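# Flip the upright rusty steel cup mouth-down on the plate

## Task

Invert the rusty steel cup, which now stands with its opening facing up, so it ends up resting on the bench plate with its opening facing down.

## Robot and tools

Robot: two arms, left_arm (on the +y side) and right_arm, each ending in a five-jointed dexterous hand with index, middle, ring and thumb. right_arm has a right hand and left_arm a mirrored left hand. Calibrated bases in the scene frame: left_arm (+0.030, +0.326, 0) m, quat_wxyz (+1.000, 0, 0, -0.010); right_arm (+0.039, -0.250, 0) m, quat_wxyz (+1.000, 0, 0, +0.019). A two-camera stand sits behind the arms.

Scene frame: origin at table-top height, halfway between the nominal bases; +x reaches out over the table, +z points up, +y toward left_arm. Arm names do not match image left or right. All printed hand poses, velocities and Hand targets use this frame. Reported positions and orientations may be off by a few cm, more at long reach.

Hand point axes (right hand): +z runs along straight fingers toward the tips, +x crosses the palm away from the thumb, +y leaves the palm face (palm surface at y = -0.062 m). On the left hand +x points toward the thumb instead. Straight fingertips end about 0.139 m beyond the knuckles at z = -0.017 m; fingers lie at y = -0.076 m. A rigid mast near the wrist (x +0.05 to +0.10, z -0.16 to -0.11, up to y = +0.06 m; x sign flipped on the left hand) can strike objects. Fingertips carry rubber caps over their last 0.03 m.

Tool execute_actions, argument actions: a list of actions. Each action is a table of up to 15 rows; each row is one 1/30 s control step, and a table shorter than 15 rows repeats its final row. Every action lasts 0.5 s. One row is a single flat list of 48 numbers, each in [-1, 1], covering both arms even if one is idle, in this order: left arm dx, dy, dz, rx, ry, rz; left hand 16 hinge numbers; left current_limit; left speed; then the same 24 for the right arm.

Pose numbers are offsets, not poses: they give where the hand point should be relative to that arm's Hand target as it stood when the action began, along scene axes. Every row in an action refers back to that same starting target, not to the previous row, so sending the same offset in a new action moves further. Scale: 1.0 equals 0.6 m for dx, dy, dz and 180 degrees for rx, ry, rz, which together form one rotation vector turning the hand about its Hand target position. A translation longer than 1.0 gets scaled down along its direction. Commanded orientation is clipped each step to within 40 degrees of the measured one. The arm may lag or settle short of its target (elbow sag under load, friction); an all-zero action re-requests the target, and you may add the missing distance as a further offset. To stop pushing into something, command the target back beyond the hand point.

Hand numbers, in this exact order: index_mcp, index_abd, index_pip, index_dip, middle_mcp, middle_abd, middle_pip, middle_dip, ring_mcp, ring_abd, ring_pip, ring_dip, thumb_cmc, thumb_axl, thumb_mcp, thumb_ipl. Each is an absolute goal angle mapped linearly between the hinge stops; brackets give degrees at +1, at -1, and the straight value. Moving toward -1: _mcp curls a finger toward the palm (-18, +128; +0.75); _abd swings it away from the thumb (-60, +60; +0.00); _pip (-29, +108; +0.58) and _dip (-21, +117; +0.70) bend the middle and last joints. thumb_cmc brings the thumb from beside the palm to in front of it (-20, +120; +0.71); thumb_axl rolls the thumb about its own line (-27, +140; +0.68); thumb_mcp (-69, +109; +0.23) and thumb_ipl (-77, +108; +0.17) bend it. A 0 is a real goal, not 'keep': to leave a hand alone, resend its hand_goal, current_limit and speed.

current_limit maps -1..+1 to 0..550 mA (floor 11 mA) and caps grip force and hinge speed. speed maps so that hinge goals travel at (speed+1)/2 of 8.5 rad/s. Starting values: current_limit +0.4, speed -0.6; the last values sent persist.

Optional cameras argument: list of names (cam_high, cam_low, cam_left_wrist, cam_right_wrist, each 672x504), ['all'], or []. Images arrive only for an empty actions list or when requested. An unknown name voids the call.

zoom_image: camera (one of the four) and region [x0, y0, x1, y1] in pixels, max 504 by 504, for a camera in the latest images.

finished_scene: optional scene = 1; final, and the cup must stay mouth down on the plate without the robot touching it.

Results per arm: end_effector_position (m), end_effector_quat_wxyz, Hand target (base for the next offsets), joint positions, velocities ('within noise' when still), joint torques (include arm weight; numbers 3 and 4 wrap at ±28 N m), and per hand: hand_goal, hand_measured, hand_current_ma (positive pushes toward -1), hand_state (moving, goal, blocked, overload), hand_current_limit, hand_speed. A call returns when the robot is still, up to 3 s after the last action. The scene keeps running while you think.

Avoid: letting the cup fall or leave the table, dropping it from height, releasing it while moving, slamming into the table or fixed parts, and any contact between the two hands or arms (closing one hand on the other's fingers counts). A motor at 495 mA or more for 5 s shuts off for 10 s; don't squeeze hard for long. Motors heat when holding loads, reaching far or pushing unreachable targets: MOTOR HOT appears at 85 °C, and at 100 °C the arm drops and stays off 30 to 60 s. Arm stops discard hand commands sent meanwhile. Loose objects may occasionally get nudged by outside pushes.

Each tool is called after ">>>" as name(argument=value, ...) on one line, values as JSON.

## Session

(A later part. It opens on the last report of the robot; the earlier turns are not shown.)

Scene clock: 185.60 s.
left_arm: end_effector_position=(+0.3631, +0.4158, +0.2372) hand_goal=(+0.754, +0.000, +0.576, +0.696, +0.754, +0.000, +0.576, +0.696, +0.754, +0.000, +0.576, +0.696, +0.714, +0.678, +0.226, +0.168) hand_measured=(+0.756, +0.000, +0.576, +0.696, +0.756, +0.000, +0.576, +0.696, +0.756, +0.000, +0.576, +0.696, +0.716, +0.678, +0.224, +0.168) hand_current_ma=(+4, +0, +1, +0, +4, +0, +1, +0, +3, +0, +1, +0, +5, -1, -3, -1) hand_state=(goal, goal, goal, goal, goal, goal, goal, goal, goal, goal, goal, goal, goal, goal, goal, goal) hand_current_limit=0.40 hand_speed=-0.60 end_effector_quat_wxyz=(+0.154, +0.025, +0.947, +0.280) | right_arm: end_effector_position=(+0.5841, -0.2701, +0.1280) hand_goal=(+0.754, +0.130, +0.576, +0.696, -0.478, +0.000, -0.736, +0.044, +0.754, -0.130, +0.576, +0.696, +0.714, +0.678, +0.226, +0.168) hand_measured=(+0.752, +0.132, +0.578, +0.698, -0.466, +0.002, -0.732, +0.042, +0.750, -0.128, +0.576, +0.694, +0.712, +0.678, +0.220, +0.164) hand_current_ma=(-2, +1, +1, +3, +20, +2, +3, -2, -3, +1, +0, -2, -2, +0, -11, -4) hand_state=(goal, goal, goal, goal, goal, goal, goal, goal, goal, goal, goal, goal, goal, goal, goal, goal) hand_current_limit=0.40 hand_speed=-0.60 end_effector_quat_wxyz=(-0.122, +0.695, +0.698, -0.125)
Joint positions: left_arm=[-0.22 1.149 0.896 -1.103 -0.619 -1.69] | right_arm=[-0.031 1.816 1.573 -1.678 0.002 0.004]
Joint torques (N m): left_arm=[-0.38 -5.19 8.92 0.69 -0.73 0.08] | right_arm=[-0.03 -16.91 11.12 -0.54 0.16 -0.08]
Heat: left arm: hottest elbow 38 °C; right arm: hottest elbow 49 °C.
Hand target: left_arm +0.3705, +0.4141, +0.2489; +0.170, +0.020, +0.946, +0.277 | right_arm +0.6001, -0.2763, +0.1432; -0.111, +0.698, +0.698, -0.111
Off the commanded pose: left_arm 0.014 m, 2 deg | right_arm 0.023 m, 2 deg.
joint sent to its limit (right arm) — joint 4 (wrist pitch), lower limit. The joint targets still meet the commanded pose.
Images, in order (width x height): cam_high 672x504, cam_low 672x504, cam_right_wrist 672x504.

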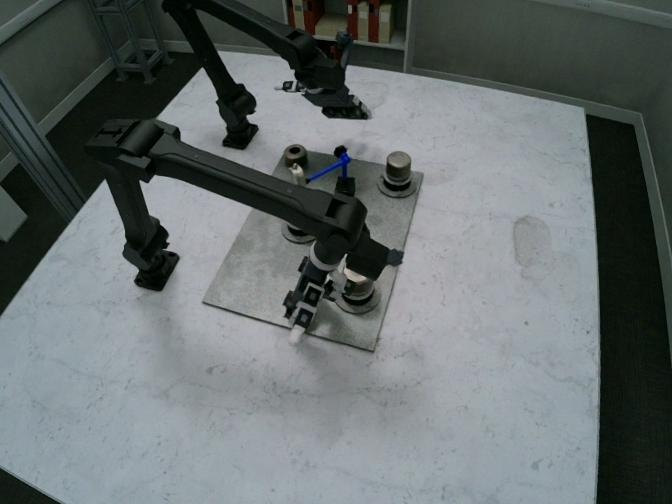

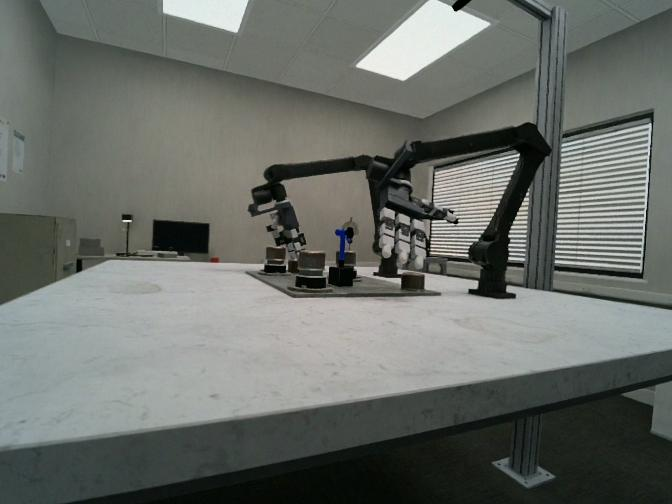

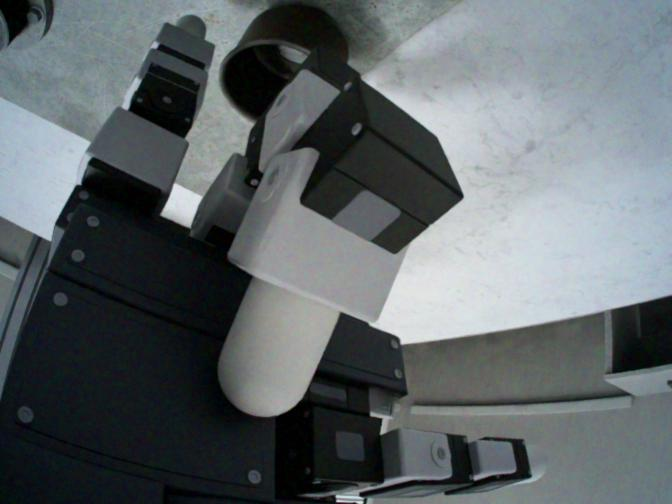

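>>> execute_actions(actions=[[[0,0,0,0,0,0,0.754,0,0.576,0.696,0.754,0,0.576,0.696,0.754,0,0.576,0.696,0.714,0.678,0.226,0.168,0.4,-0.6,0.005,-0.002,-0.032,0,0,0,0.754,0.13,0.576,0.696,-0.479,0,-0.737,0.0435,0.754,-0.13,0.576,0.696,0.714,0.678,0.226,0.168,0.4,-0.6]]], cameras=["cam_high","cam_right_wrist","cam_low"])

>>> zoom_image(camera="cam_high", region=[260, 250, 360, 350])

>>> zoom_image(camera="cam_right_wrist", region=[120, 0, 420, 160])

>>> zoom_image(camera="cam_low", region=[270, 230, 320, 280])

Scene clock: 193.20 s.
left_arm: end_effector_position=(+0.3631, +0.4158, +0.2372) hand_goal=(+0.754, +0.000, +0.576, +0.696, +0.754, +0.000, +0.576, +0.696, +0.754, +0.000, +0.576, +0.696, +0.714, +0.678, +0.226, +0.168) hand_measured=(+0.756, +0.000, +0.576, +0.696, +0.756, +0.000, +0.576, +0.696, +0.756, +0.000, +0.576, +0.696, +0.716, +0.678, +0.224, +0.168) hand_current_ma=(+4, +0, +1, +0, +4, +0, +1, +0, +3, +0, +1, +0, +5, -1, -3, -1) hand_state=(goal, goal, goal, goal, goal, goal, goal, goal, goal, goal, goal, goal, goal, goal, goal, goal) hand_current_limit=0.40 hand_speed=-0.60 end_effector_quat_wxyz=(+0.154, +0.025, +0.947, +0.280) | right_arm: end_effector_position=(+0.5893, -0.2734, +0.1183) hand_goal=(+0.754, +0.130, +0.576, +0.696, -0.478, +0.000, -0.736, +0.044, +0.754, -0.130, +0.576, +0.696, +0.714, +0.678, +0.226, +0.168) hand_measured=(+0.752, +0.136, +0.578, +0.698, -0.466, +0.002, -0.732, +0.042, +0.750, -0.128, +0.576, +0.694, +0.712, +0.678, +0.220, +0.164) hand_current_ma=(-2, +7, +1, +2, +20, +2, +3, -2, -3, +1, +0, -2, -2, +0, -11, -4) hand_state=(goal, goal, goal, goal, goal, goal, goal, goal, goal, goal, goal, goal, goal, goal, goal, goal) hand_current_limit=0.40 hand_speed=-0.60 end_effector_quat_wxyz=(-0.120, +0.696, +0.697, -0.125)
Joint positions: left_arm=[-0.22 1.149 0.896 -1.103 -0.619 -1.69] | right_arm=[-0.036 1.834 1.573 -1.657 0.007 0.002]
Joint torques (N m): left_arm=[-0.38 -5.3 8.95 0.69 -0.73 0.07] | right_arm=[0.26 -17.2 9.65 0.08 0.01 -0.11]
Heat: left arm: hottest elbow 38 °C; right arm: hottest elbow 48 °C.
Hand target: left_arm +0.3705, +0.4141, +0.2489; +0.170, +0.020, +0.946, +0.277 | right_arm +0.6030, -0.2775, +0.1239; -0.111, +0.698, +0.698, -0.111
Off the commanded pose: left_arm 0.014 m, 2 deg | right_arm 0.015 m, 2 deg.
Images, in order (width x height): cam_high 672x504, cam_low 672x504, cam_right_wrist 672x504.

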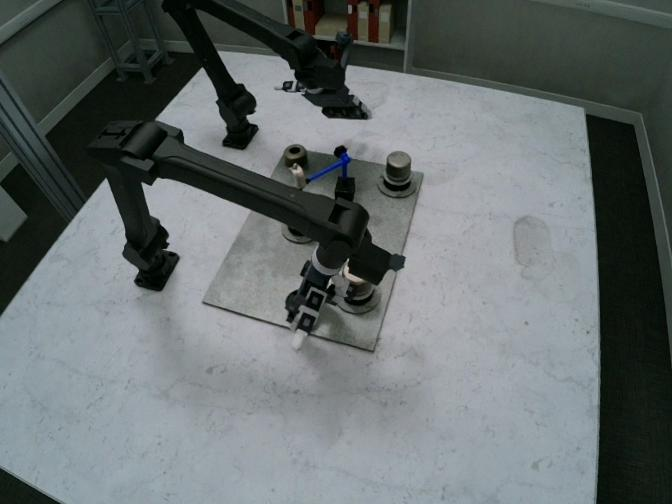

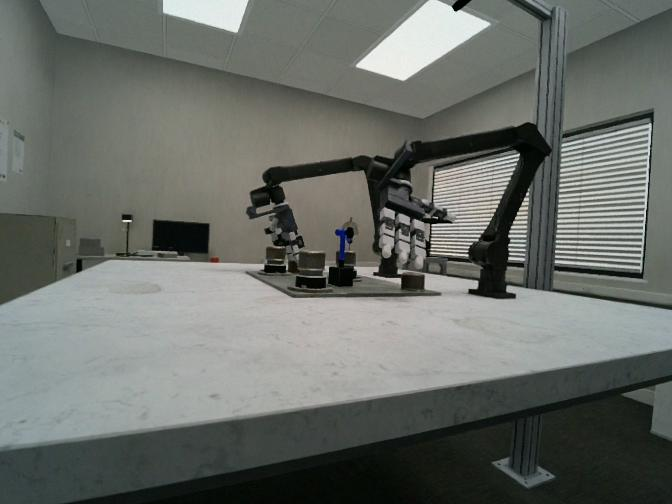

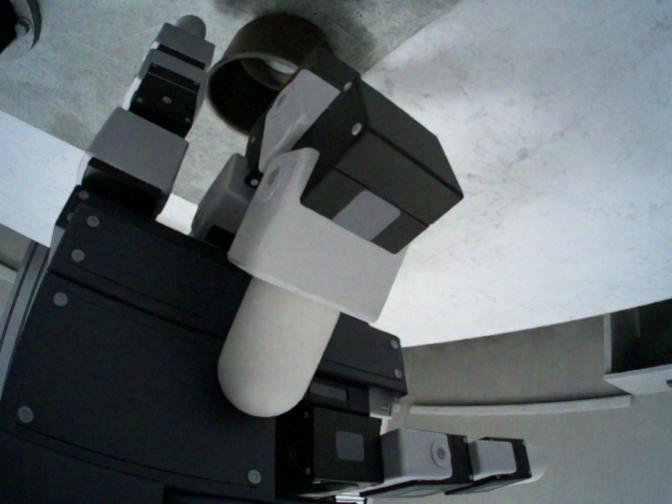

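Scaled by 5.040 from the camera's 672x504 image, which has a finer 960x720 frame.

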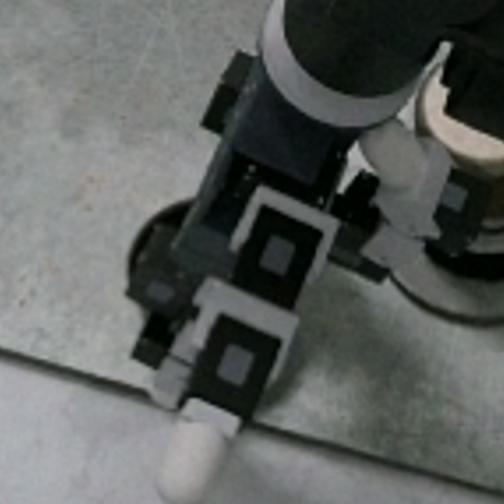

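Scaled by 1.680 from the camera's 672x504 image, which has a finer 960x720 frame.

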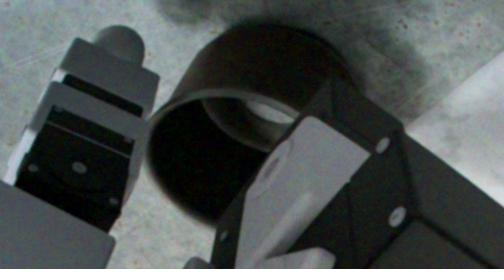

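Scaled by 10.080 from the camera's 672x504 image, which has a finer 960x720 frame.

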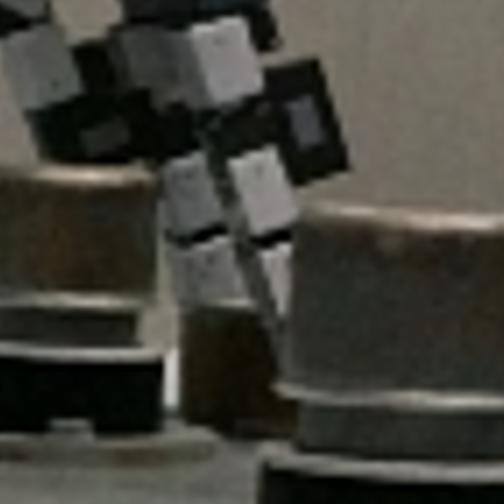

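>>> execute_actions(actions=[[[0,0,0,0,0,0,0.754,0,0.576,0.696,0.754,0,0.576,0.696,0.754,0,0.576,0.696,0.714,0.678,0.226,0.168,0.4,-0.6,0.0,0.007,-0.018,0,0,0,0.754,0.13,0.576,0.696,-0.479,0,-0.737,0.0435,0.754,-0.13,0.576,0.696,0.714,0.678,0.226,0.168,0.4,-0.6]]], cameras=["cam_right_wrist"])

Scene clock: 197.47 s.
left_arm: end_effector_position=(+0.3631, +0.4158, +0.2372) hand_goal=(+0.754, +0.000, +0.576, +0.696, +0.754, +0.000, +0.576, +0.696, +0.754, +0.000, +0.576, +0.696, +0.714, +0.678, +0.226, +0.168) hand_measured=(+0.756, +0.000, +0.576, +0.696, +0.756, +0.000, +0.576, +0.696, +0.756, +0.000, +0.576, +0.696, +0.716, +0.678, +0.224, +0.168) hand_current_ma=(+4, +0, +1, +0, +4, +0, +1, +0, +3, +0, +1, +0, +5, -1, -3, -1) hand_state=(goal, goal, goal, goal, goal, goal, goal, goal, goal, goal, goal, goal, goal, goal, goal, goal) hand_current_limit=0.40 hand_speed=-0.60 end_effector_quat_wxyz=(+0.154, +0.025, +0.947, +0.280) | right_arm: end_effector_position=(+0.5961, -0.2733, +0.1142) hand_goal=(+0.754, +0.130, +0.576, +0.696, -0.478, +0.000, -0.736, +0.044, +0.754, -0.130, +0.576, +0.696, +0.714, +0.678, +0.226, +0.168) hand_measured=(+0.752, +0.138, +0.578, +0.698, -0.466, +0.002, -0.732, +0.042, +0.750, -0.128, +0.576, +0.694, +0.712, +0.678, +0.220, +0.164) hand_current_ma=(-2, +7, +1, +2, +20, +2, +3, -2, -4, +1, +0, -2, -2, +0, -11, -4) hand_state=(goal, goal, goal, goal, goal, goal, goal, goal, goal, goal, goal, goal, goal, goal, goal, goal) hand_current_limit=0.40 hand_speed=-0.60 end_effector_quat_wxyz=(-0.114, +0.697, +0.698, -0.118)
Joint positions: left_arm=[-0.22 1.149 0.896 -1.103 -0.619 -1.69] | right_arm=[-0.036 1.842 1.573 -1.631 0.006 0.002]
Joint torques (N m): left_arm=[-0.32 -5.25 8.94 0.69 -0.73 0.07] | right_arm=[0.62 -17.26 8.17 0.24 -0.1 -0.03]
Heat: left arm: hottest elbow 38 °C; right arm: hottest elbow 47 °C.
Hand target: left_arm +0.3705, +0.4141, +0.2489; +0.170, +0.020, +0.946, +0.277 | right_arm +0.6031, -0.2733, +0.1131; -0.111, +0.698, +0.698, -0.111
Off the commanded pose: left_arm 0.014 m, 2 deg | right_arm 0.007 m, 1 deg.
Images, in order (width x height): cam_right_wrist 672x504.

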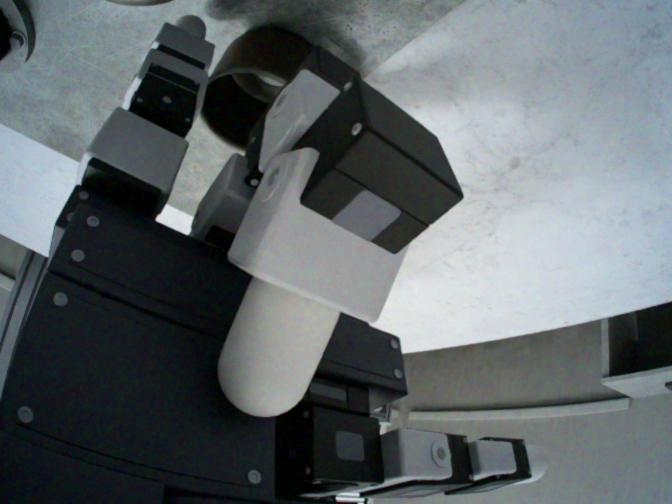

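>>> execute_actions(actions=[])

>>> zoom_image(camera="cam_high", region=[270, 260, 350, 350])

>>> zoom_image(camera="cam_low", region=[270, 230, 320, 280])

Scene clock: 200.10 s.
left_arm: end_effector_position=(+0.3631, +0.4158, +0.2372) hand_goal=(+0.754, +0.000, +0.576, +0.696, +0.754, +0.000, +0.576, +0.696, +0.754, +0.000, +0.576, +0.696, +0.714, +0.678, +0.226, +0.168) hand_measured=(+0.756, +0.000, +0.576, +0.696, +0.756, +0.000, +0.576, +0.696, +0.756, +0.000, +0.576, +0.696, +0.716, +0.678, +0.224, +0.168) hand_current_ma=(+4, +0, +1, +0, +4, +0, +1, +0, +3, +0, +1, +0, +5, -1, -3, -1) hand_state=(goal, goal, goal, goal, goal, goal, goal, goal, goal, goal, goal, goal, goal, goal, goal, goal) hand_current_limit=0.40 hand_speed=-0.60 end_effector_quat_wxyz=(+0.154, +0.025, +0.947, +0.280) | right_arm: end_effector_position=(+0.5961, -0.2733, +0.1142) hand_goal=(+0.754, +0.130, +0.576, +0.696, -0.478, +0.000, -0.736, +0.044, +0.754, -0.130, +0.576, +0.696, +0.714, +0.678, +0.226, +0.168) hand_measured=(+0.752, +0.138, +0.578, +0.698, -0.466, +0.002, -0.732, +0.042, +0.750, -0.128, +0.576, +0.694, +0.712, +0.678, +0.220, +0.164) hand_current_ma=(-2, +7, +1, +2, +20, +2, +3, -2, -4, +1, +0, -2, -2, +0, -11, -4) hand_state=(goal, goal, goal, goal, goal, goal, goal, goal, goal, goal, goal, goal, goal, goal, goal, goal) hand_current_limit=0.40 hand_speed=-0.60 end_effector_quat_wxyz=(-0.114, +0.697, +0.698, -0.118)
Joint positions: left_arm=[-0.22 1.149 0.896 -1.103 -0.619 -1.69] | right_arm=[-0.036 1.842 1.573 -1.631 0.006 0.002]
Joint velocities: within noise
Joint torques (N m): left_arm=[-0.44 -5.25 8.95 0.7 -0.73 0.07] | right_arm=[0.91 -17.14 8.25 0.21 -0.11 -0.06]
Heat: left arm: hottest elbow 39 °C; right arm: hottest elbow 47 °C.
Hand target: left_arm +0.3705, +0.4141, +0.2489; +0.170, +0.020, +0.946, +0.277 | right_arm +0.6031, -0.2733, +0.1131; -0.111, +0.698, +0.698, -0.111
Off the commanded pose: left_arm 0.014 m, 2 deg | right_arm 0.007 m, 1 deg.

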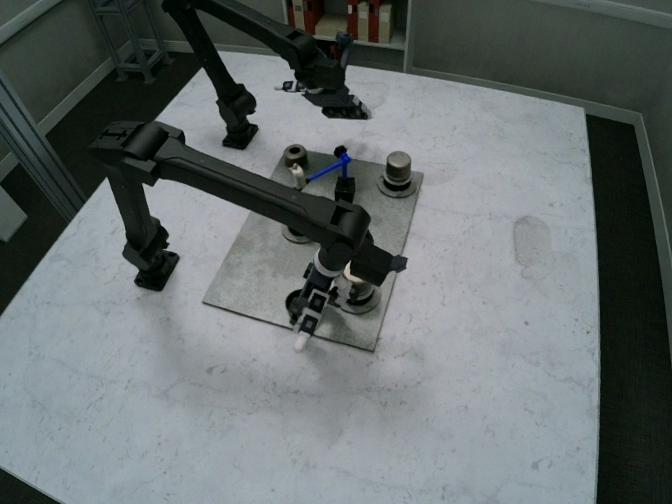

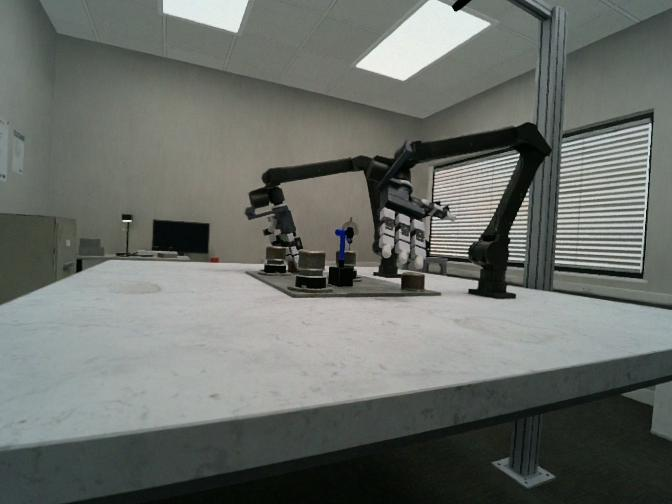

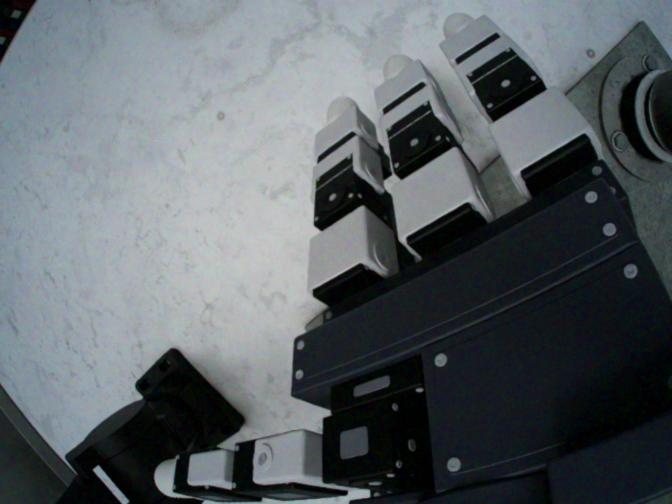

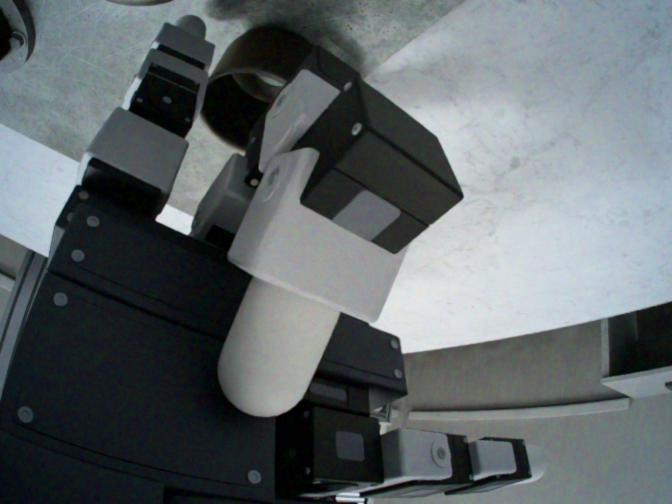

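Scaled by 5.600 from the camera's 672x504 image, which has a finer 960x720 frame.

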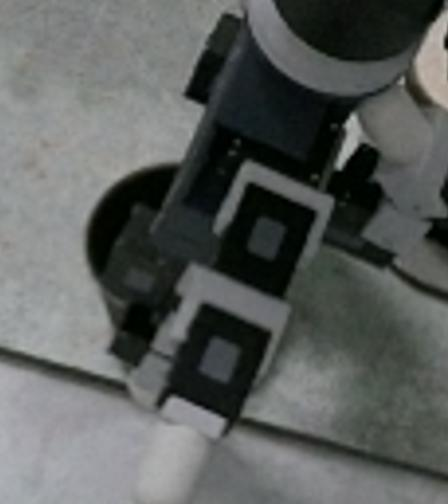

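Scaled by 10.080 from the camera's 672x504 image, which has a finer 960x720 frame.

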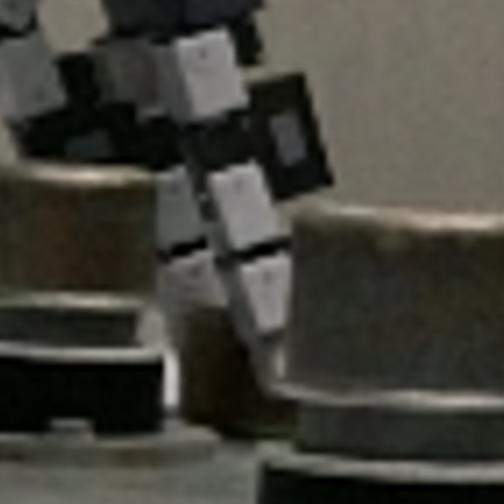

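>>> zoom_image(camera="cam_right_wrist", region=[140, 0, 380, 160])

Scaled by 2.100 from the camera's 672x504 image, which has a finer 960x720 frame.

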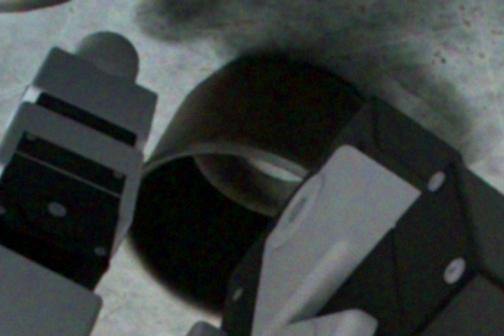

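>>> execute_actions(actions=[[[0,0,0,0,0,0,0.754,0,0.576,0.696,0.754,0,0.576,0.696,0.754,0,0.576,0.696,0.714,0.678,0.226,0.168,0.4,-0.6,0.006,0.0,0.0475,0,0,0,0.754,0.13,0.576,0.696,-0.479,0,-0.737,0.0435,0.754,-0.13,0.576,0.696,0.714,0.678,0.226,0.168,0.4,-0.6]],[[0,0,0,0,0,0,0.754,0,0.576,0.696,0.754,0,0.576,0.696,0.754,0,0.576,0.696,0.714,0.678,0.226,0.168,0.4,-0.6,0.0057,0.0175,0,0,0,0,0.754,0.13,0.576,0.696,-0.479,0,-0.737,0.0435,0.754,-0.13,0.576,0.696,0.714,0.678,0.226,0.168,0.4,-0.6]]], cameras=["cam_high","cam_right_wrist","cam_low"])

>>> zoom_image(camera="cam_high", region=[270, 260, 350, 350])

>>> zoom_image(camera="cam_low", region=[270, 230, 320, 280])

>>> zoom_image(camera="cam_right_wrist", region=[140, 0, 380, 160])

Scene clock: 212.00 s.
left_arm: end_effector_position=(+0.3631, +0.4158, +0.2372) hand_goal=(+0.754, +0.000, +0.576, +0.696, +0.754, +0.000, +0.576, +0.696, +0.754, +0.000, +0.576, +0.696, +0.714, +0.678, +0.226, +0.168) hand_measured=(+0.756, +0.000, +0.576, +0.696, +0.756, +0.000, +0.576, +0.696, +0.756, +0.000, +0.576, +0.696, +0.716, +0.678, +0.224, +0.168) hand_current_ma=(+4, +0, +1, +0, +4, +0, +1, +0, +3, +0, +1, +0, +5, -1, -3, -1) hand_state=(goal, goal, goal, goal, goal, goal, goal, goal, goal, goal, goal, goal, goal, goal, goal, goal) hand_current_limit=0.40 hand_speed=-0.60 end_effector_quat_wxyz=(+0.154, +0.025, +0.947, +0.280) | right_arm: end_effector_position=(+0.5958, -0.2707, +0.1238) hand_goal=(+0.754, +0.130, +0.576, +0.696, -0.478, +0.000, -0.736, +0.044, +0.754, -0.130, +0.576, +0.696, +0.714, +0.678, +0.226, +0.168) hand_measured=(+0.748, +0.132, +0.576, +0.698, -0.466, +0.002, -0.732, +0.042, +0.750, -0.128, +0.576, +0.694, +0.712, +0.678, +0.220, +0.164) hand_current_ma=(-6, +1, +0, +2, +20, +2, +3, -2, -4, +1, +0, -2, -2, +0, -11, -4) hand_state=(goal, goal, goal, goal, goal, goal, goal, goal, goal, goal, goal, goal, goal, goal, goal, goal) hand_current_limit=0.40 hand_speed=-0.60 end_effector_quat_wxyz=(-0.121, +0.698, +0.696, -0.119)
Joint positions: left_arm=[-0.22 1.149 0.896 -1.103 -0.619 -1.69] | right_arm=[-0.033 1.842 1.6 -1.669 -0.004 0.008]
Joint torques (N m): left_arm=[-0.38 -5.19 8.94 0.69 -0.74 0.08] | right_arm=[2.02 -17.61 11.3 -0.88 0.09 0.08]
Heat: left arm: hottest elbow 39 °C; right arm: hottest elbow 45 °C.
Hand target: left_arm +0.3705, +0.4141, +0.2489; +0.170, +0.020, +0.946, +0.277 | right_arm +0.6101, -0.2628, +0.1416; -0.111, +0.698, +0.698, -0.111
Off the commanded pose: left_arm 0.014 m, 2 deg | right_arm 0.024 m, 1 deg.
joint sent to its limit (right arm) — joint 4 (wrist pitch), lower limit. The joint targets still meet the commanded pose.
Images, in order (width x height): cam_high 672x504, cam_low 672x504, cam_right_wrist 672x504.

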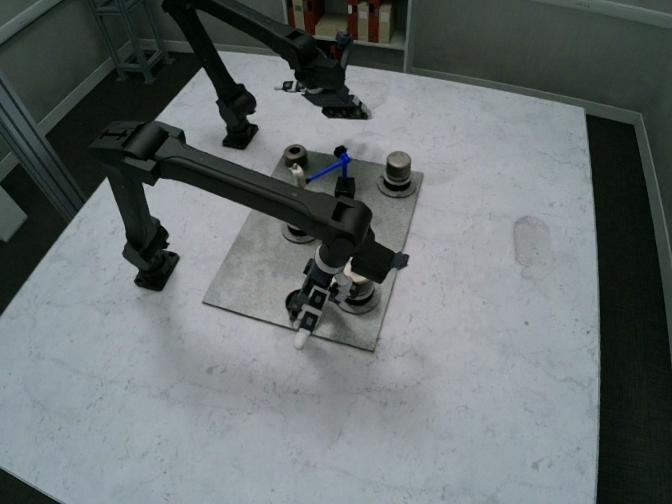

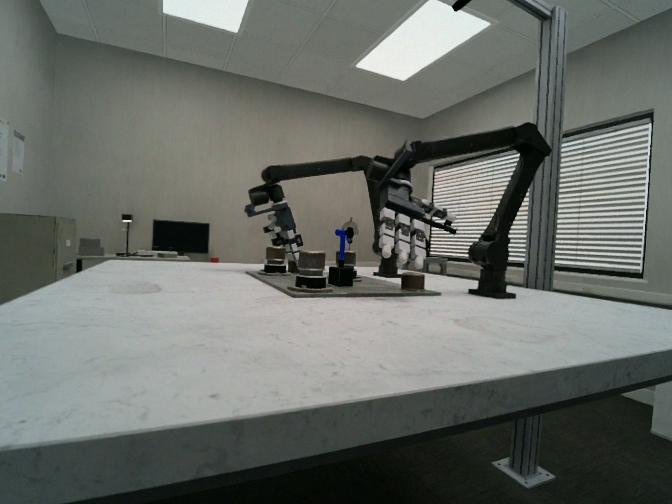

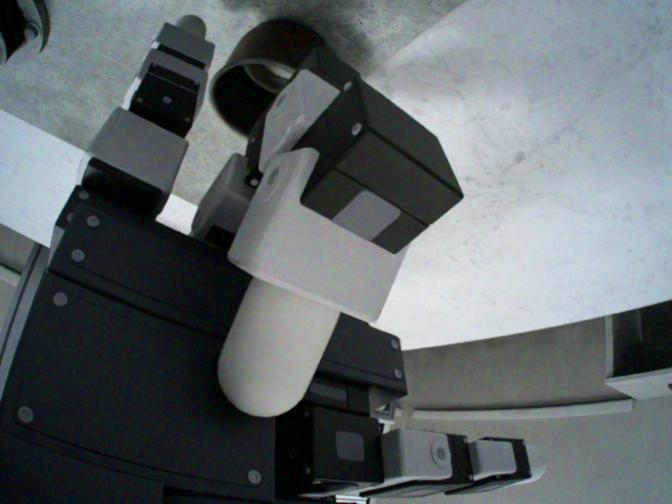

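Scaled by 5.600 from the camera's 672x504 image, which has a finer 960x720 frame.

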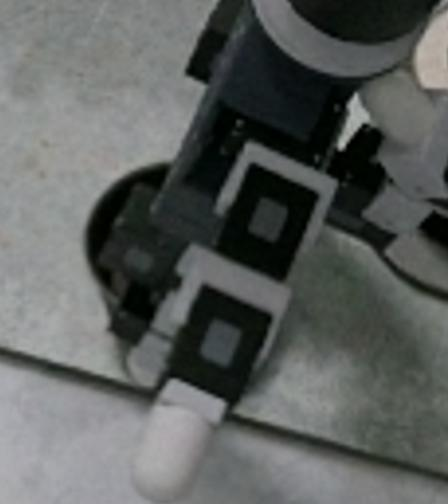

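Scaled by 10.080 from the camera's 672x504 image, which has a finer 960x720 frame.

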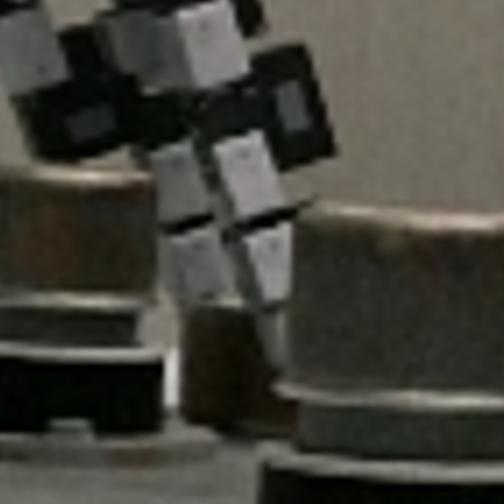

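Scaled by 2.100 from the camera's 672x504 image, which has a finer 960x720 frame.

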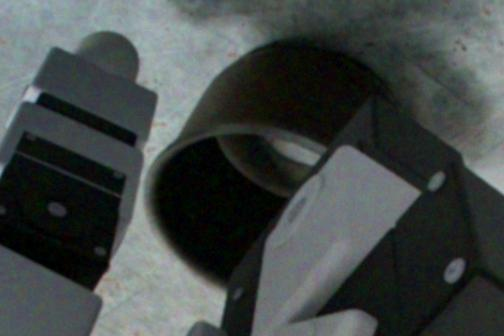

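>>> execute_actions(actions=[[[0,0,0,0,0,0,0.754,0,0.576,0.696,0.754,0,0.576,0.696,0.754,0,0.576,0.696,0.714,0.678,0.226,0.168,0.4,-0.6,0,0,0,0,0,0,0.754,0.03,0.576,0.696,-0.479,0,-0.737,0.0435,0.754,-0.03,0.576,0.696,0.714,0.678,0.226,0.168,0.4,-0.9]],[[0,0,0,0,0,0,0.754,0,0.576,0.696,0.754,0,0.576,0.696,0.754,0,0.576,0.696,0.714,0.678,0.226,0.168,0.4,-0.6,0,0,0,0,0,0,0.754,-0.04,0.576,0.696,-0.479,0,-0.737,0.0435,0.754,0.04,0.576,0.696,0.714,0.678,0.226,0.168,0.4,-0.9]],[[0,0,0,0,0,0,0.754,0,0.576,0.696,0.754,0,0.576,0.696,0.754,0,0.576,0.696,0.714,0.678,0.226,0.168,0.4,-0.6,0,0,0,0,0,0,0.754,-0.12,0.576,0.696,-0.479,0,-0.737,0.0435,0.754,0.12,0.576,0.696,0.714,0.678,0.226,0.168,0.4,-0.9]]], cameras=["cam_high","cam_right_wrist","cam_low"])

>>> zoom_image(camera="cam_right_wrist", region=[140, 0, 380, 160])

>>> zoom_image(camera="cam_low", region=[270, 230, 320, 280])

Scene clock: 218.33 s.
left_arm: end_effector_position=(+0.3631, +0.4158, +0.2372) hand_goal=(+0.754, +0.000, +0.576, +0.696, +0.754, +0.000, +0.576, +0.696, +0.754, +0.000, +0.576, +0.696, +0.714, +0.678, +0.226, +0.168) hand_measured=(+0.756, +0.000, +0.576, +0.696, +0.756, +0.000, +0.576, +0.696, +0.756, +0.000, +0.576, +0.696, +0.716, +0.678, +0.224, +0.168) hand_current_ma=(+4, +0, +1, +0, +4, +0, +1, +0, +3, +0, +1, +0, +5, -1, -3, -1) hand_state=(goal, goal, goal, goal, goal, goal, goal, goal, goal, goal, goal, goal, goal, goal, goal, goal) hand_current_limit=0.40 hand_speed=-0.60 end_effector_quat_wxyz=(+0.154, +0.025, +0.947, +0.280) | right_arm: end_effector_position=(+0.5958, -0.2710, +0.1238) hand_goal=(+0.754, -0.120, +0.576, +0.696, -0.478, +0.000, -0.736, +0.044, +0.754, +0.120, +0.576, +0.696, +0.714, +0.678, +0.226, +0.168) hand_measured=(+0.746, -0.012, +0.574, +0.698, -0.466, +0.002, -0.732, +0.042, +0.750, +0.026, +0.576, +0.694, +0.712, +0.678, +0.220, +0.164) hand_current_ma=(-10, +292, -1, +1, +20, +2, +3, -2, -4, -244, +0, -2, -2, +0, -11, -4) hand_state=(goal, blocked, goal, goal, goal, goal, goal, goal, goal, blocked, goal, goal, goal, goal, goal, goal) hand_current_limit=0.40 hand_speed=-0.90 end_effector_quat_wxyz=(-0.120, +0.698, +0.695, -0.120)
Joint positions: left_arm=[-0.22 1.149 0.896 -1.103 -0.619 -1.69] | right_arm=[-0.033 1.842 1.6 -1.669 -0.003 0.008]
Joint torques (N m): left_arm=[-0.32 -5.3 8.94 0.66 -0.72 0.07] | right_arm=[2.02 -17.49 11.33 -0.84 0.02 0.1]
Heat: left arm: hottest elbow 39 °C; right arm: hottest elbow 45 °C.
Hand target: left_arm +0.3705, +0.4141, +0.2489; +0.170, +0.020, +0.946, +0.277 | right_arm +0.6101, -0.2628, +0.1416; -0.111, +0.698, +0.698, -0.111
Off the commanded pose: left_arm 0.014 m, 2 deg | right_arm 0.024 m, 1 deg.
joint sent to its limit (right arm) — joint 4 (wrist pitch), lower limit. The joint targets still meet the commanded pose.
Images, in order (width x height): cam_high 672x504, cam_low 672x504, cam_right_wrist 672x504.

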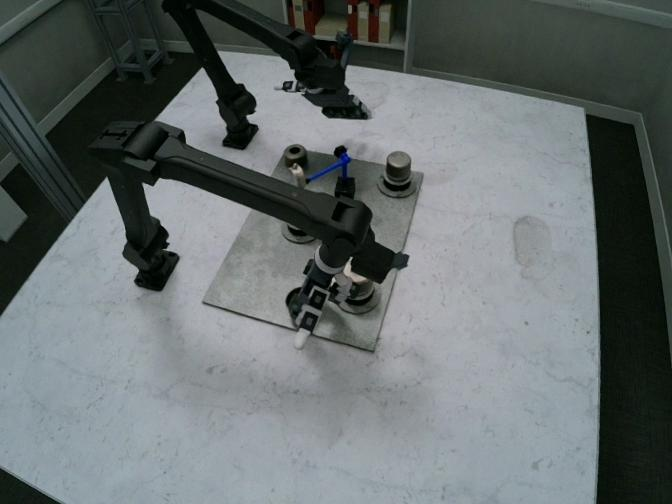

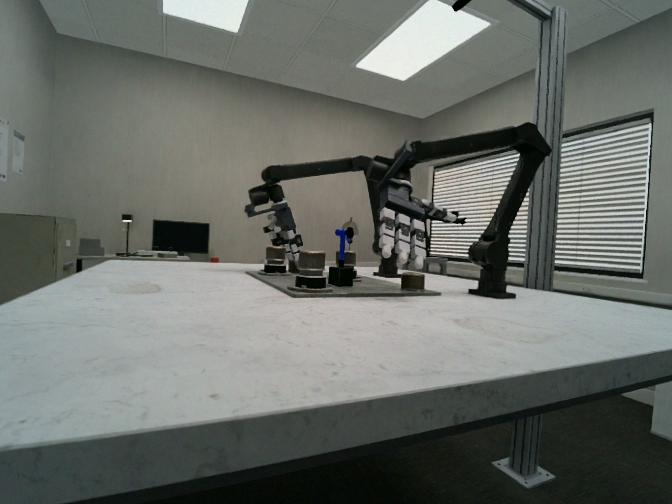

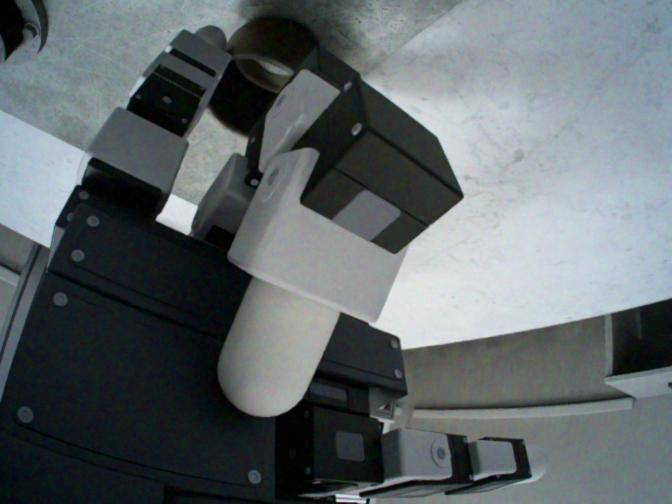

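Scaled by 2.100 from the camera's 672x504 image, which has a finer 960x720 frame.

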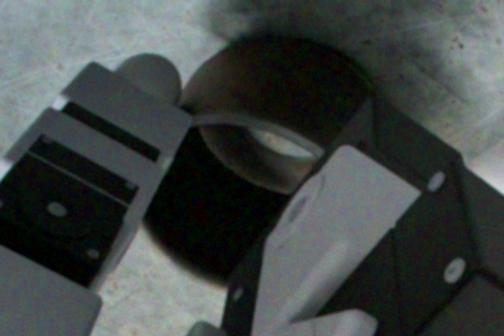

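Scaled by 10.080 from the camera's 672x504 image, which has a finer 960x720 frame.

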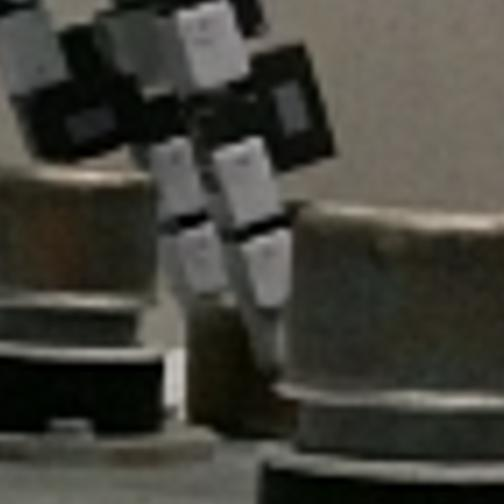

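>>> execute_actions(actions=[[[0,0,0,0,0,0,0.754,0,0.576,0.696,0.754,0,0.576,0.696,0.754,0,0.576,0.696,0.714,0.678,0.226,0.168,0.4,-0.6,0,0,0,0,0,0,0.754,-0.16,0.576,0.696,-0.479,0,-0.737,0.0435,0.754,0.16,0.576,0.696,0.714,0.678,0.226,0.168,0.5,-0.9]],[[0,0,0,0,0,0,0.754,0,0.576,0.696,0.754,0,0.576,0.696,0.754,0,0.576,0.696,0.714,0.678,0.226,0.168,0.4,-0.6,0,0,0.02,0,0,0,0.754,-0.16,0.576,0.696,-0.479,0,-0.737,0.0435,0.754,0.16,0.576,0.696,0.714,0.678,0.226,0.168,0.5,-0.9]],[[0,0,0,0,0,0,0.754,0,0.576,0.696,0.754,0,0.576,0.696,0.754,0,0.576,0.696,0.714,0.678,0.226,0.168,0.4,-0.6,0,0,0.03,0,0,0,0.754,-0.16,0.576,0.696,-0.479,0,-0.737,0.0435,0.754,0.16,0.576,0.696,0.714,0.678,0.226,0.168,0.5,-0.9]]], cameras=["cam_high","cam_right_wrist","cam_low"])

>>> zoom_image(camera="cam_right_wrist", region=[140, 0, 380, 160])

>>> zoom_image(camera="cam_low", region=[260, 220, 330, 290])

Scene clock: 222.73 s.
left_arm: end_effector_position=(+0.3631, +0.4158, +0.2372) hand_goal=(+0.754, +0.000, +0.576, +0.696, +0.754, +0.000, +0.576, +0.696, +0.754, +0.000, +0.576, +0.696, +0.714, +0.678, +0.226, +0.168) hand_measured=(+0.756, +0.000, +0.576, +0.696, +0.756, +0.000, +0.576, +0.696, +0.756, +0.000, +0.576, +0.696, +0.716, +0.678, +0.224, +0.168) hand_current_ma=(+4, +0, +1, +0, +4, +0, +1, +0, +3, +0, +1, +0, +5, -1, -3, -1) hand_state=(goal, goal, goal, goal, goal, goal, goal, goal, goal, goal, goal, goal, goal, goal, goal, goal) hand_current_limit=0.40 hand_speed=-0.60 end_effector_quat_wxyz=(+0.154, +0.025, +0.947, +0.280) | right_arm: end_effector_position=(+0.5958, -0.2710, +0.1365) hand_goal=(+0.754, -0.160, +0.576, +0.696, -0.478, +0.000, -0.736, +0.044, +0.754, +0.160, +0.576, +0.696, +0.714, +0.678, +0.226, +0.168) hand_measured=(+0.744, -0.022, +0.572, +0.696, -0.466, +0.002, -0.732, +0.042, +0.748, +0.032, +0.574, +0.694, +0.712, +0.678, +0.220, +0.164) hand_current_ma=(-15, +409, -4, +0, +20, +2, +3, -2, -8, -370, -2, -2, -2, +0, -11, -4) hand_state=(goal, blocked, goal, goal, goal, goal, goal, goal, goal, blocked, goal, goal, goal, goal, goal, goal) hand_current_limit=0.50 hand_speed=-0.90 end_effector_quat_wxyz=(-0.112, +0.700, +0.697, -0.111)
Joint positions: left_arm=[-0.22 1.149 0.896 -1.103 -0.619 -1.69] | right_arm=[-0.033 1.819 1.6 -1.669 -0.003 0.008]
Joint torques (N m): left_arm=[-0.44 -5.3 8.92 0.68 -0.73 0.08] | right_arm=[1.9 -19.84 11.44 -0.94 0.13 0.1]
Heat: left arm: hottest elbow 39 °C; right arm: hottest elbow 45 °C.
Hand target: left_arm +0.3705, +0.4141, +0.2489; +0.170, +0.020, +0.946, +0.277 | right_arm +0.6101, -0.2629, +0.1717; -0.111, +0.698, +0.698, -0.111
Off the commanded pose: left_arm 0.014 m, 2 deg | right_arm 0.039 m, 0 deg.
joint sent to its limit (right arm) — joint 4 (wrist pitch), lower limit. The joint targets are off in orientation, not in position.
Images, in order (width x height): cam_high 672x504, cam_low 672x504, cam_right_wrist 672x504.

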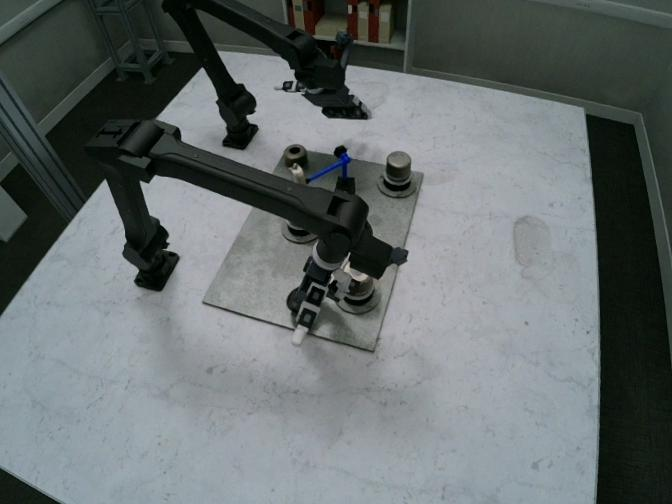

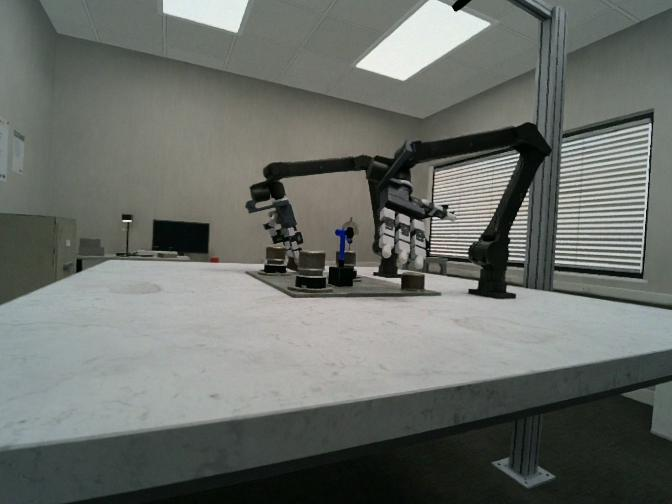

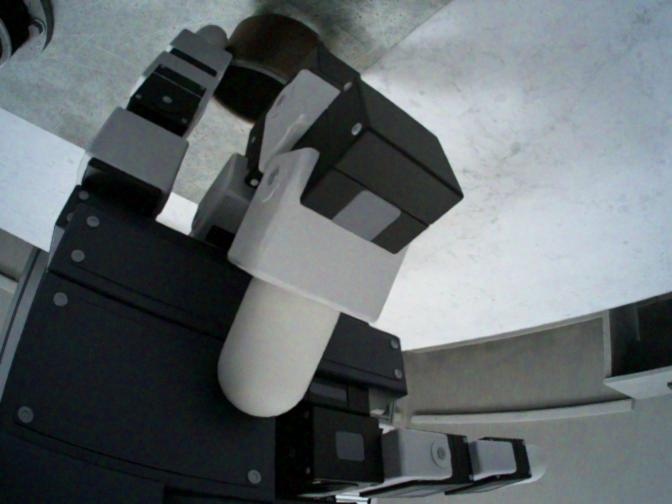

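Scaled by 2.100 from the camera's 672x504 image, which has a finer 960x720 frame.

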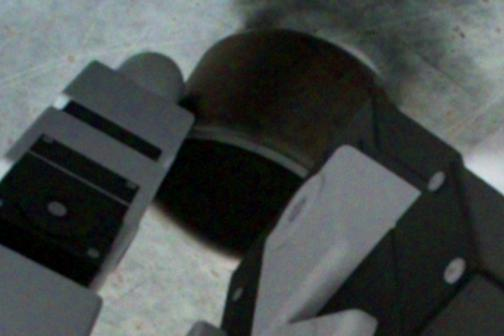

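Scaled by 7.200 from the camera's 672x504 image, which has a finer 960x720 frame.

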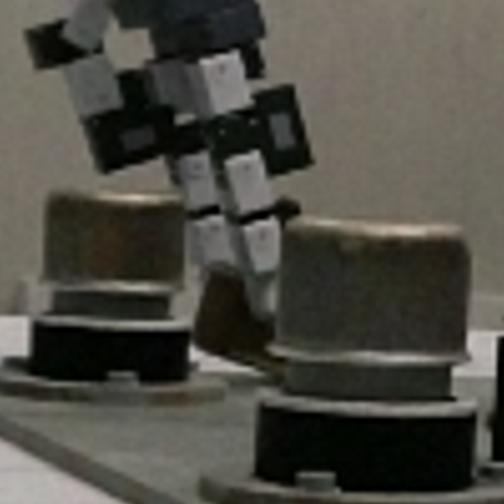

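>>> execute_actions(actions=[[[0,0,0,0,0,0,0.754,0,0.576,0.696,0.754,0,0.576,0.696,0.754,0,0.576,0.696,0.714,0.678,0.226,0.168,0.4,-0.6,0,0,0.03,0,0,0,0.754,-0.2,0.576,0.696,-0.479,0,-0.737,0.0435,0.754,0.2,0.576,0.696,0.714,0.678,0.226,0.168,0.6,-0.9]],[[0,0,0,0,0,0,0.754,0,0.576,0.696,0.754,0,0.576,0.696,0.754,0,0.576,0.696,0.714,0.678,0.226,0.168,0.4,-0.6,0,0,0.03,0,0,0,0.754,-0.2,0.576,0.696,-0.479,0,-0.737,0.0435,0.754,0.2,0.576,0.696,0.714,0.678,0.226,0.168,0.6,-0.9]]], cameras=["cam_high","cam_right_wrist","cam_low"])

>>> zoom_image(camera="cam_low", region=[260, 220, 330, 290])

>>> zoom_image(camera="cam_high", region=[270, 260, 350, 350])

Scene clock: 228.13 s.
left_arm: end_effector_position=(+0.3631, +0.4158, +0.2372) hand_goal=(+0.754, +0.000, +0.576, +0.696, +0.754, +0.000, +0.576, +0.696, +0.754, +0.000, +0.576, +0.696, +0.714, +0.678, +0.226, +0.168) hand_measured=(+0.756, +0.000, +0.576, +0.696, +0.756, +0.000, +0.576, +0.696, +0.756, +0.000, +0.576, +0.696, +0.716, +0.678, +0.224, +0.168) hand_current_ma=(+4, +0, +1, +0, +4, +0, +1, +0, +3, +0, +1, +0, +5, -1, -3, -1) hand_state=(goal, goal, goal, goal, goal, goal, goal, goal, goal, goal, goal, goal, goal, goal, goal, goal) hand_current_limit=0.40 hand_speed=-0.60 end_effector_quat_wxyz=(+0.154, +0.025, +0.947, +0.280) | right_arm: end_effector_position=(+0.5990, -0.2702, +0.1808) hand_goal=(+0.754, -0.200, +0.576, +0.696, -0.478, +0.000, -0.736, +0.044, +0.754, +0.200, +0.576, +0.696, +0.714, +0.678, +0.226, +0.168) hand_measured=(+0.744, -0.194, +0.572, +0.694, -0.466, +0.002, -0.732, +0.042, +0.746, +0.192, +0.574, +0.694, +0.712, +0.678, +0.220, +0.164) hand_current_ma=(-14, +7, -4, -1, +20, +2, +3, -2, -10, -7, -2, -2, -2, +0, -11, -4) hand_state=(goal, goal, goal, goal, goal, goal, goal, goal, goal, goal, goal, goal, goal, goal, goal, goal) hand_current_limit=0.60 hand_speed=-0.90 end_effector_quat_wxyz=(-0.082, +0.703, +0.701, -0.081)
Joint positions: left_arm=[-0.22 1.149 0.896 -1.103 -0.619 -1.69] | right_arm=[-0.032 1.748 1.617 -1.67 -0.003 0.009]
Joint torques (N m): left_arm=[-0.38 -5.19 8.94 0.69 -0.72 0.08] | right_arm=[2.26 -17.9 11.52 -0.61 0.3 0.09]
Heat: left arm: hottest elbow 39 °C; right arm: hottest elbow 46 °C.
Hand target: left_arm +0.3705, +0.4141, +0.2489; +0.170, +0.020, +0.946, +0.277 | right_arm +0.6101, -0.2627, +0.2077; -0.111, +0.698, +0.699, -0.111
Off the commanded pose: left_arm 0.014 m, 2 deg | right_arm 0.030 m, 5 deg.
joint sent to its limit (right arm) — joint 4 (wrist pitch), lower limit. The joint targets are off in orientation, not in position.
Images, in order (width x height): cam_high 672x504, cam_low 672x504, cam_right_wrist 672x504.

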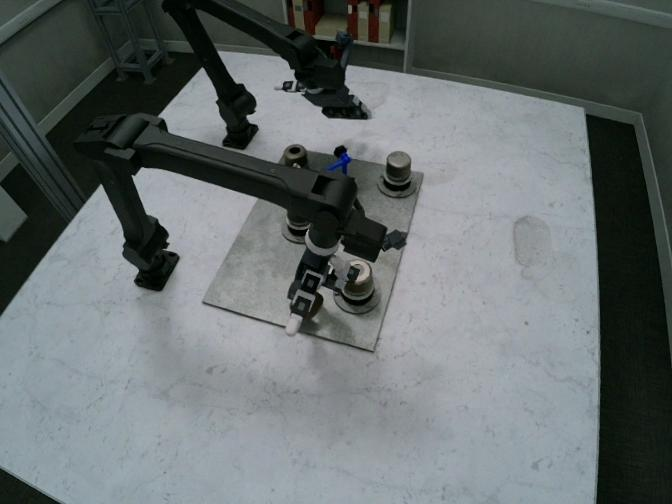

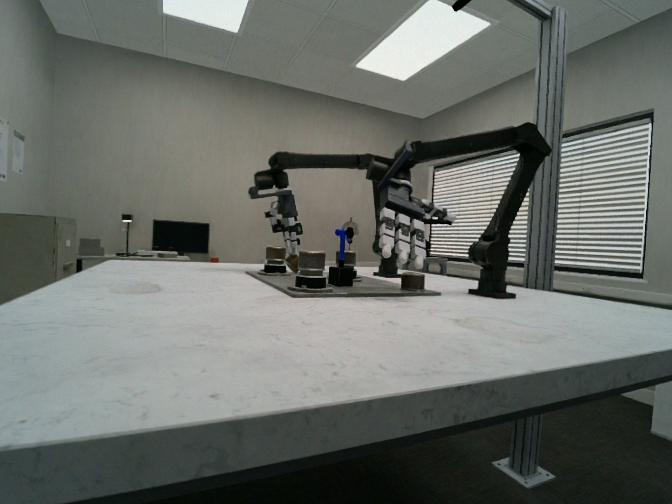

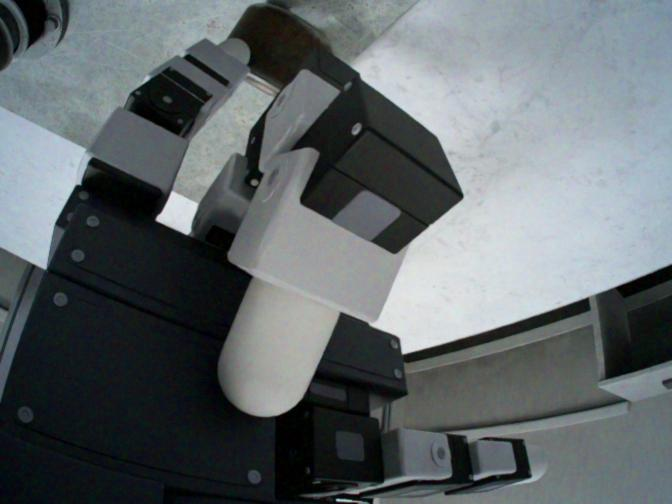

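Scaled by 7.200 from the camera's 672x504 image, which has a finer 960x720 frame.

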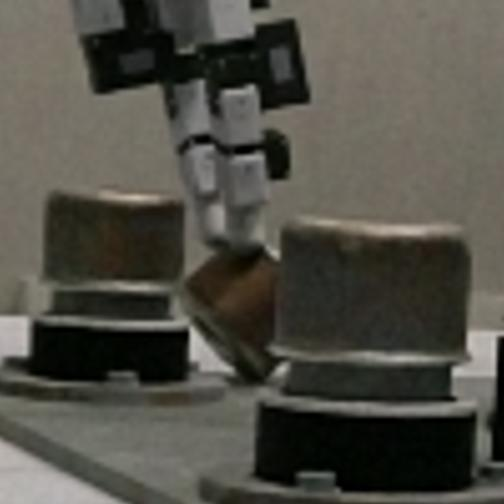

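Scaled by 5.600 from the camera's 672x504 image, which has a finer 960x720 frame.

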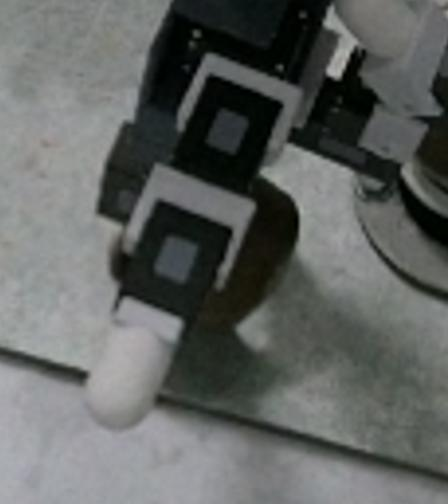

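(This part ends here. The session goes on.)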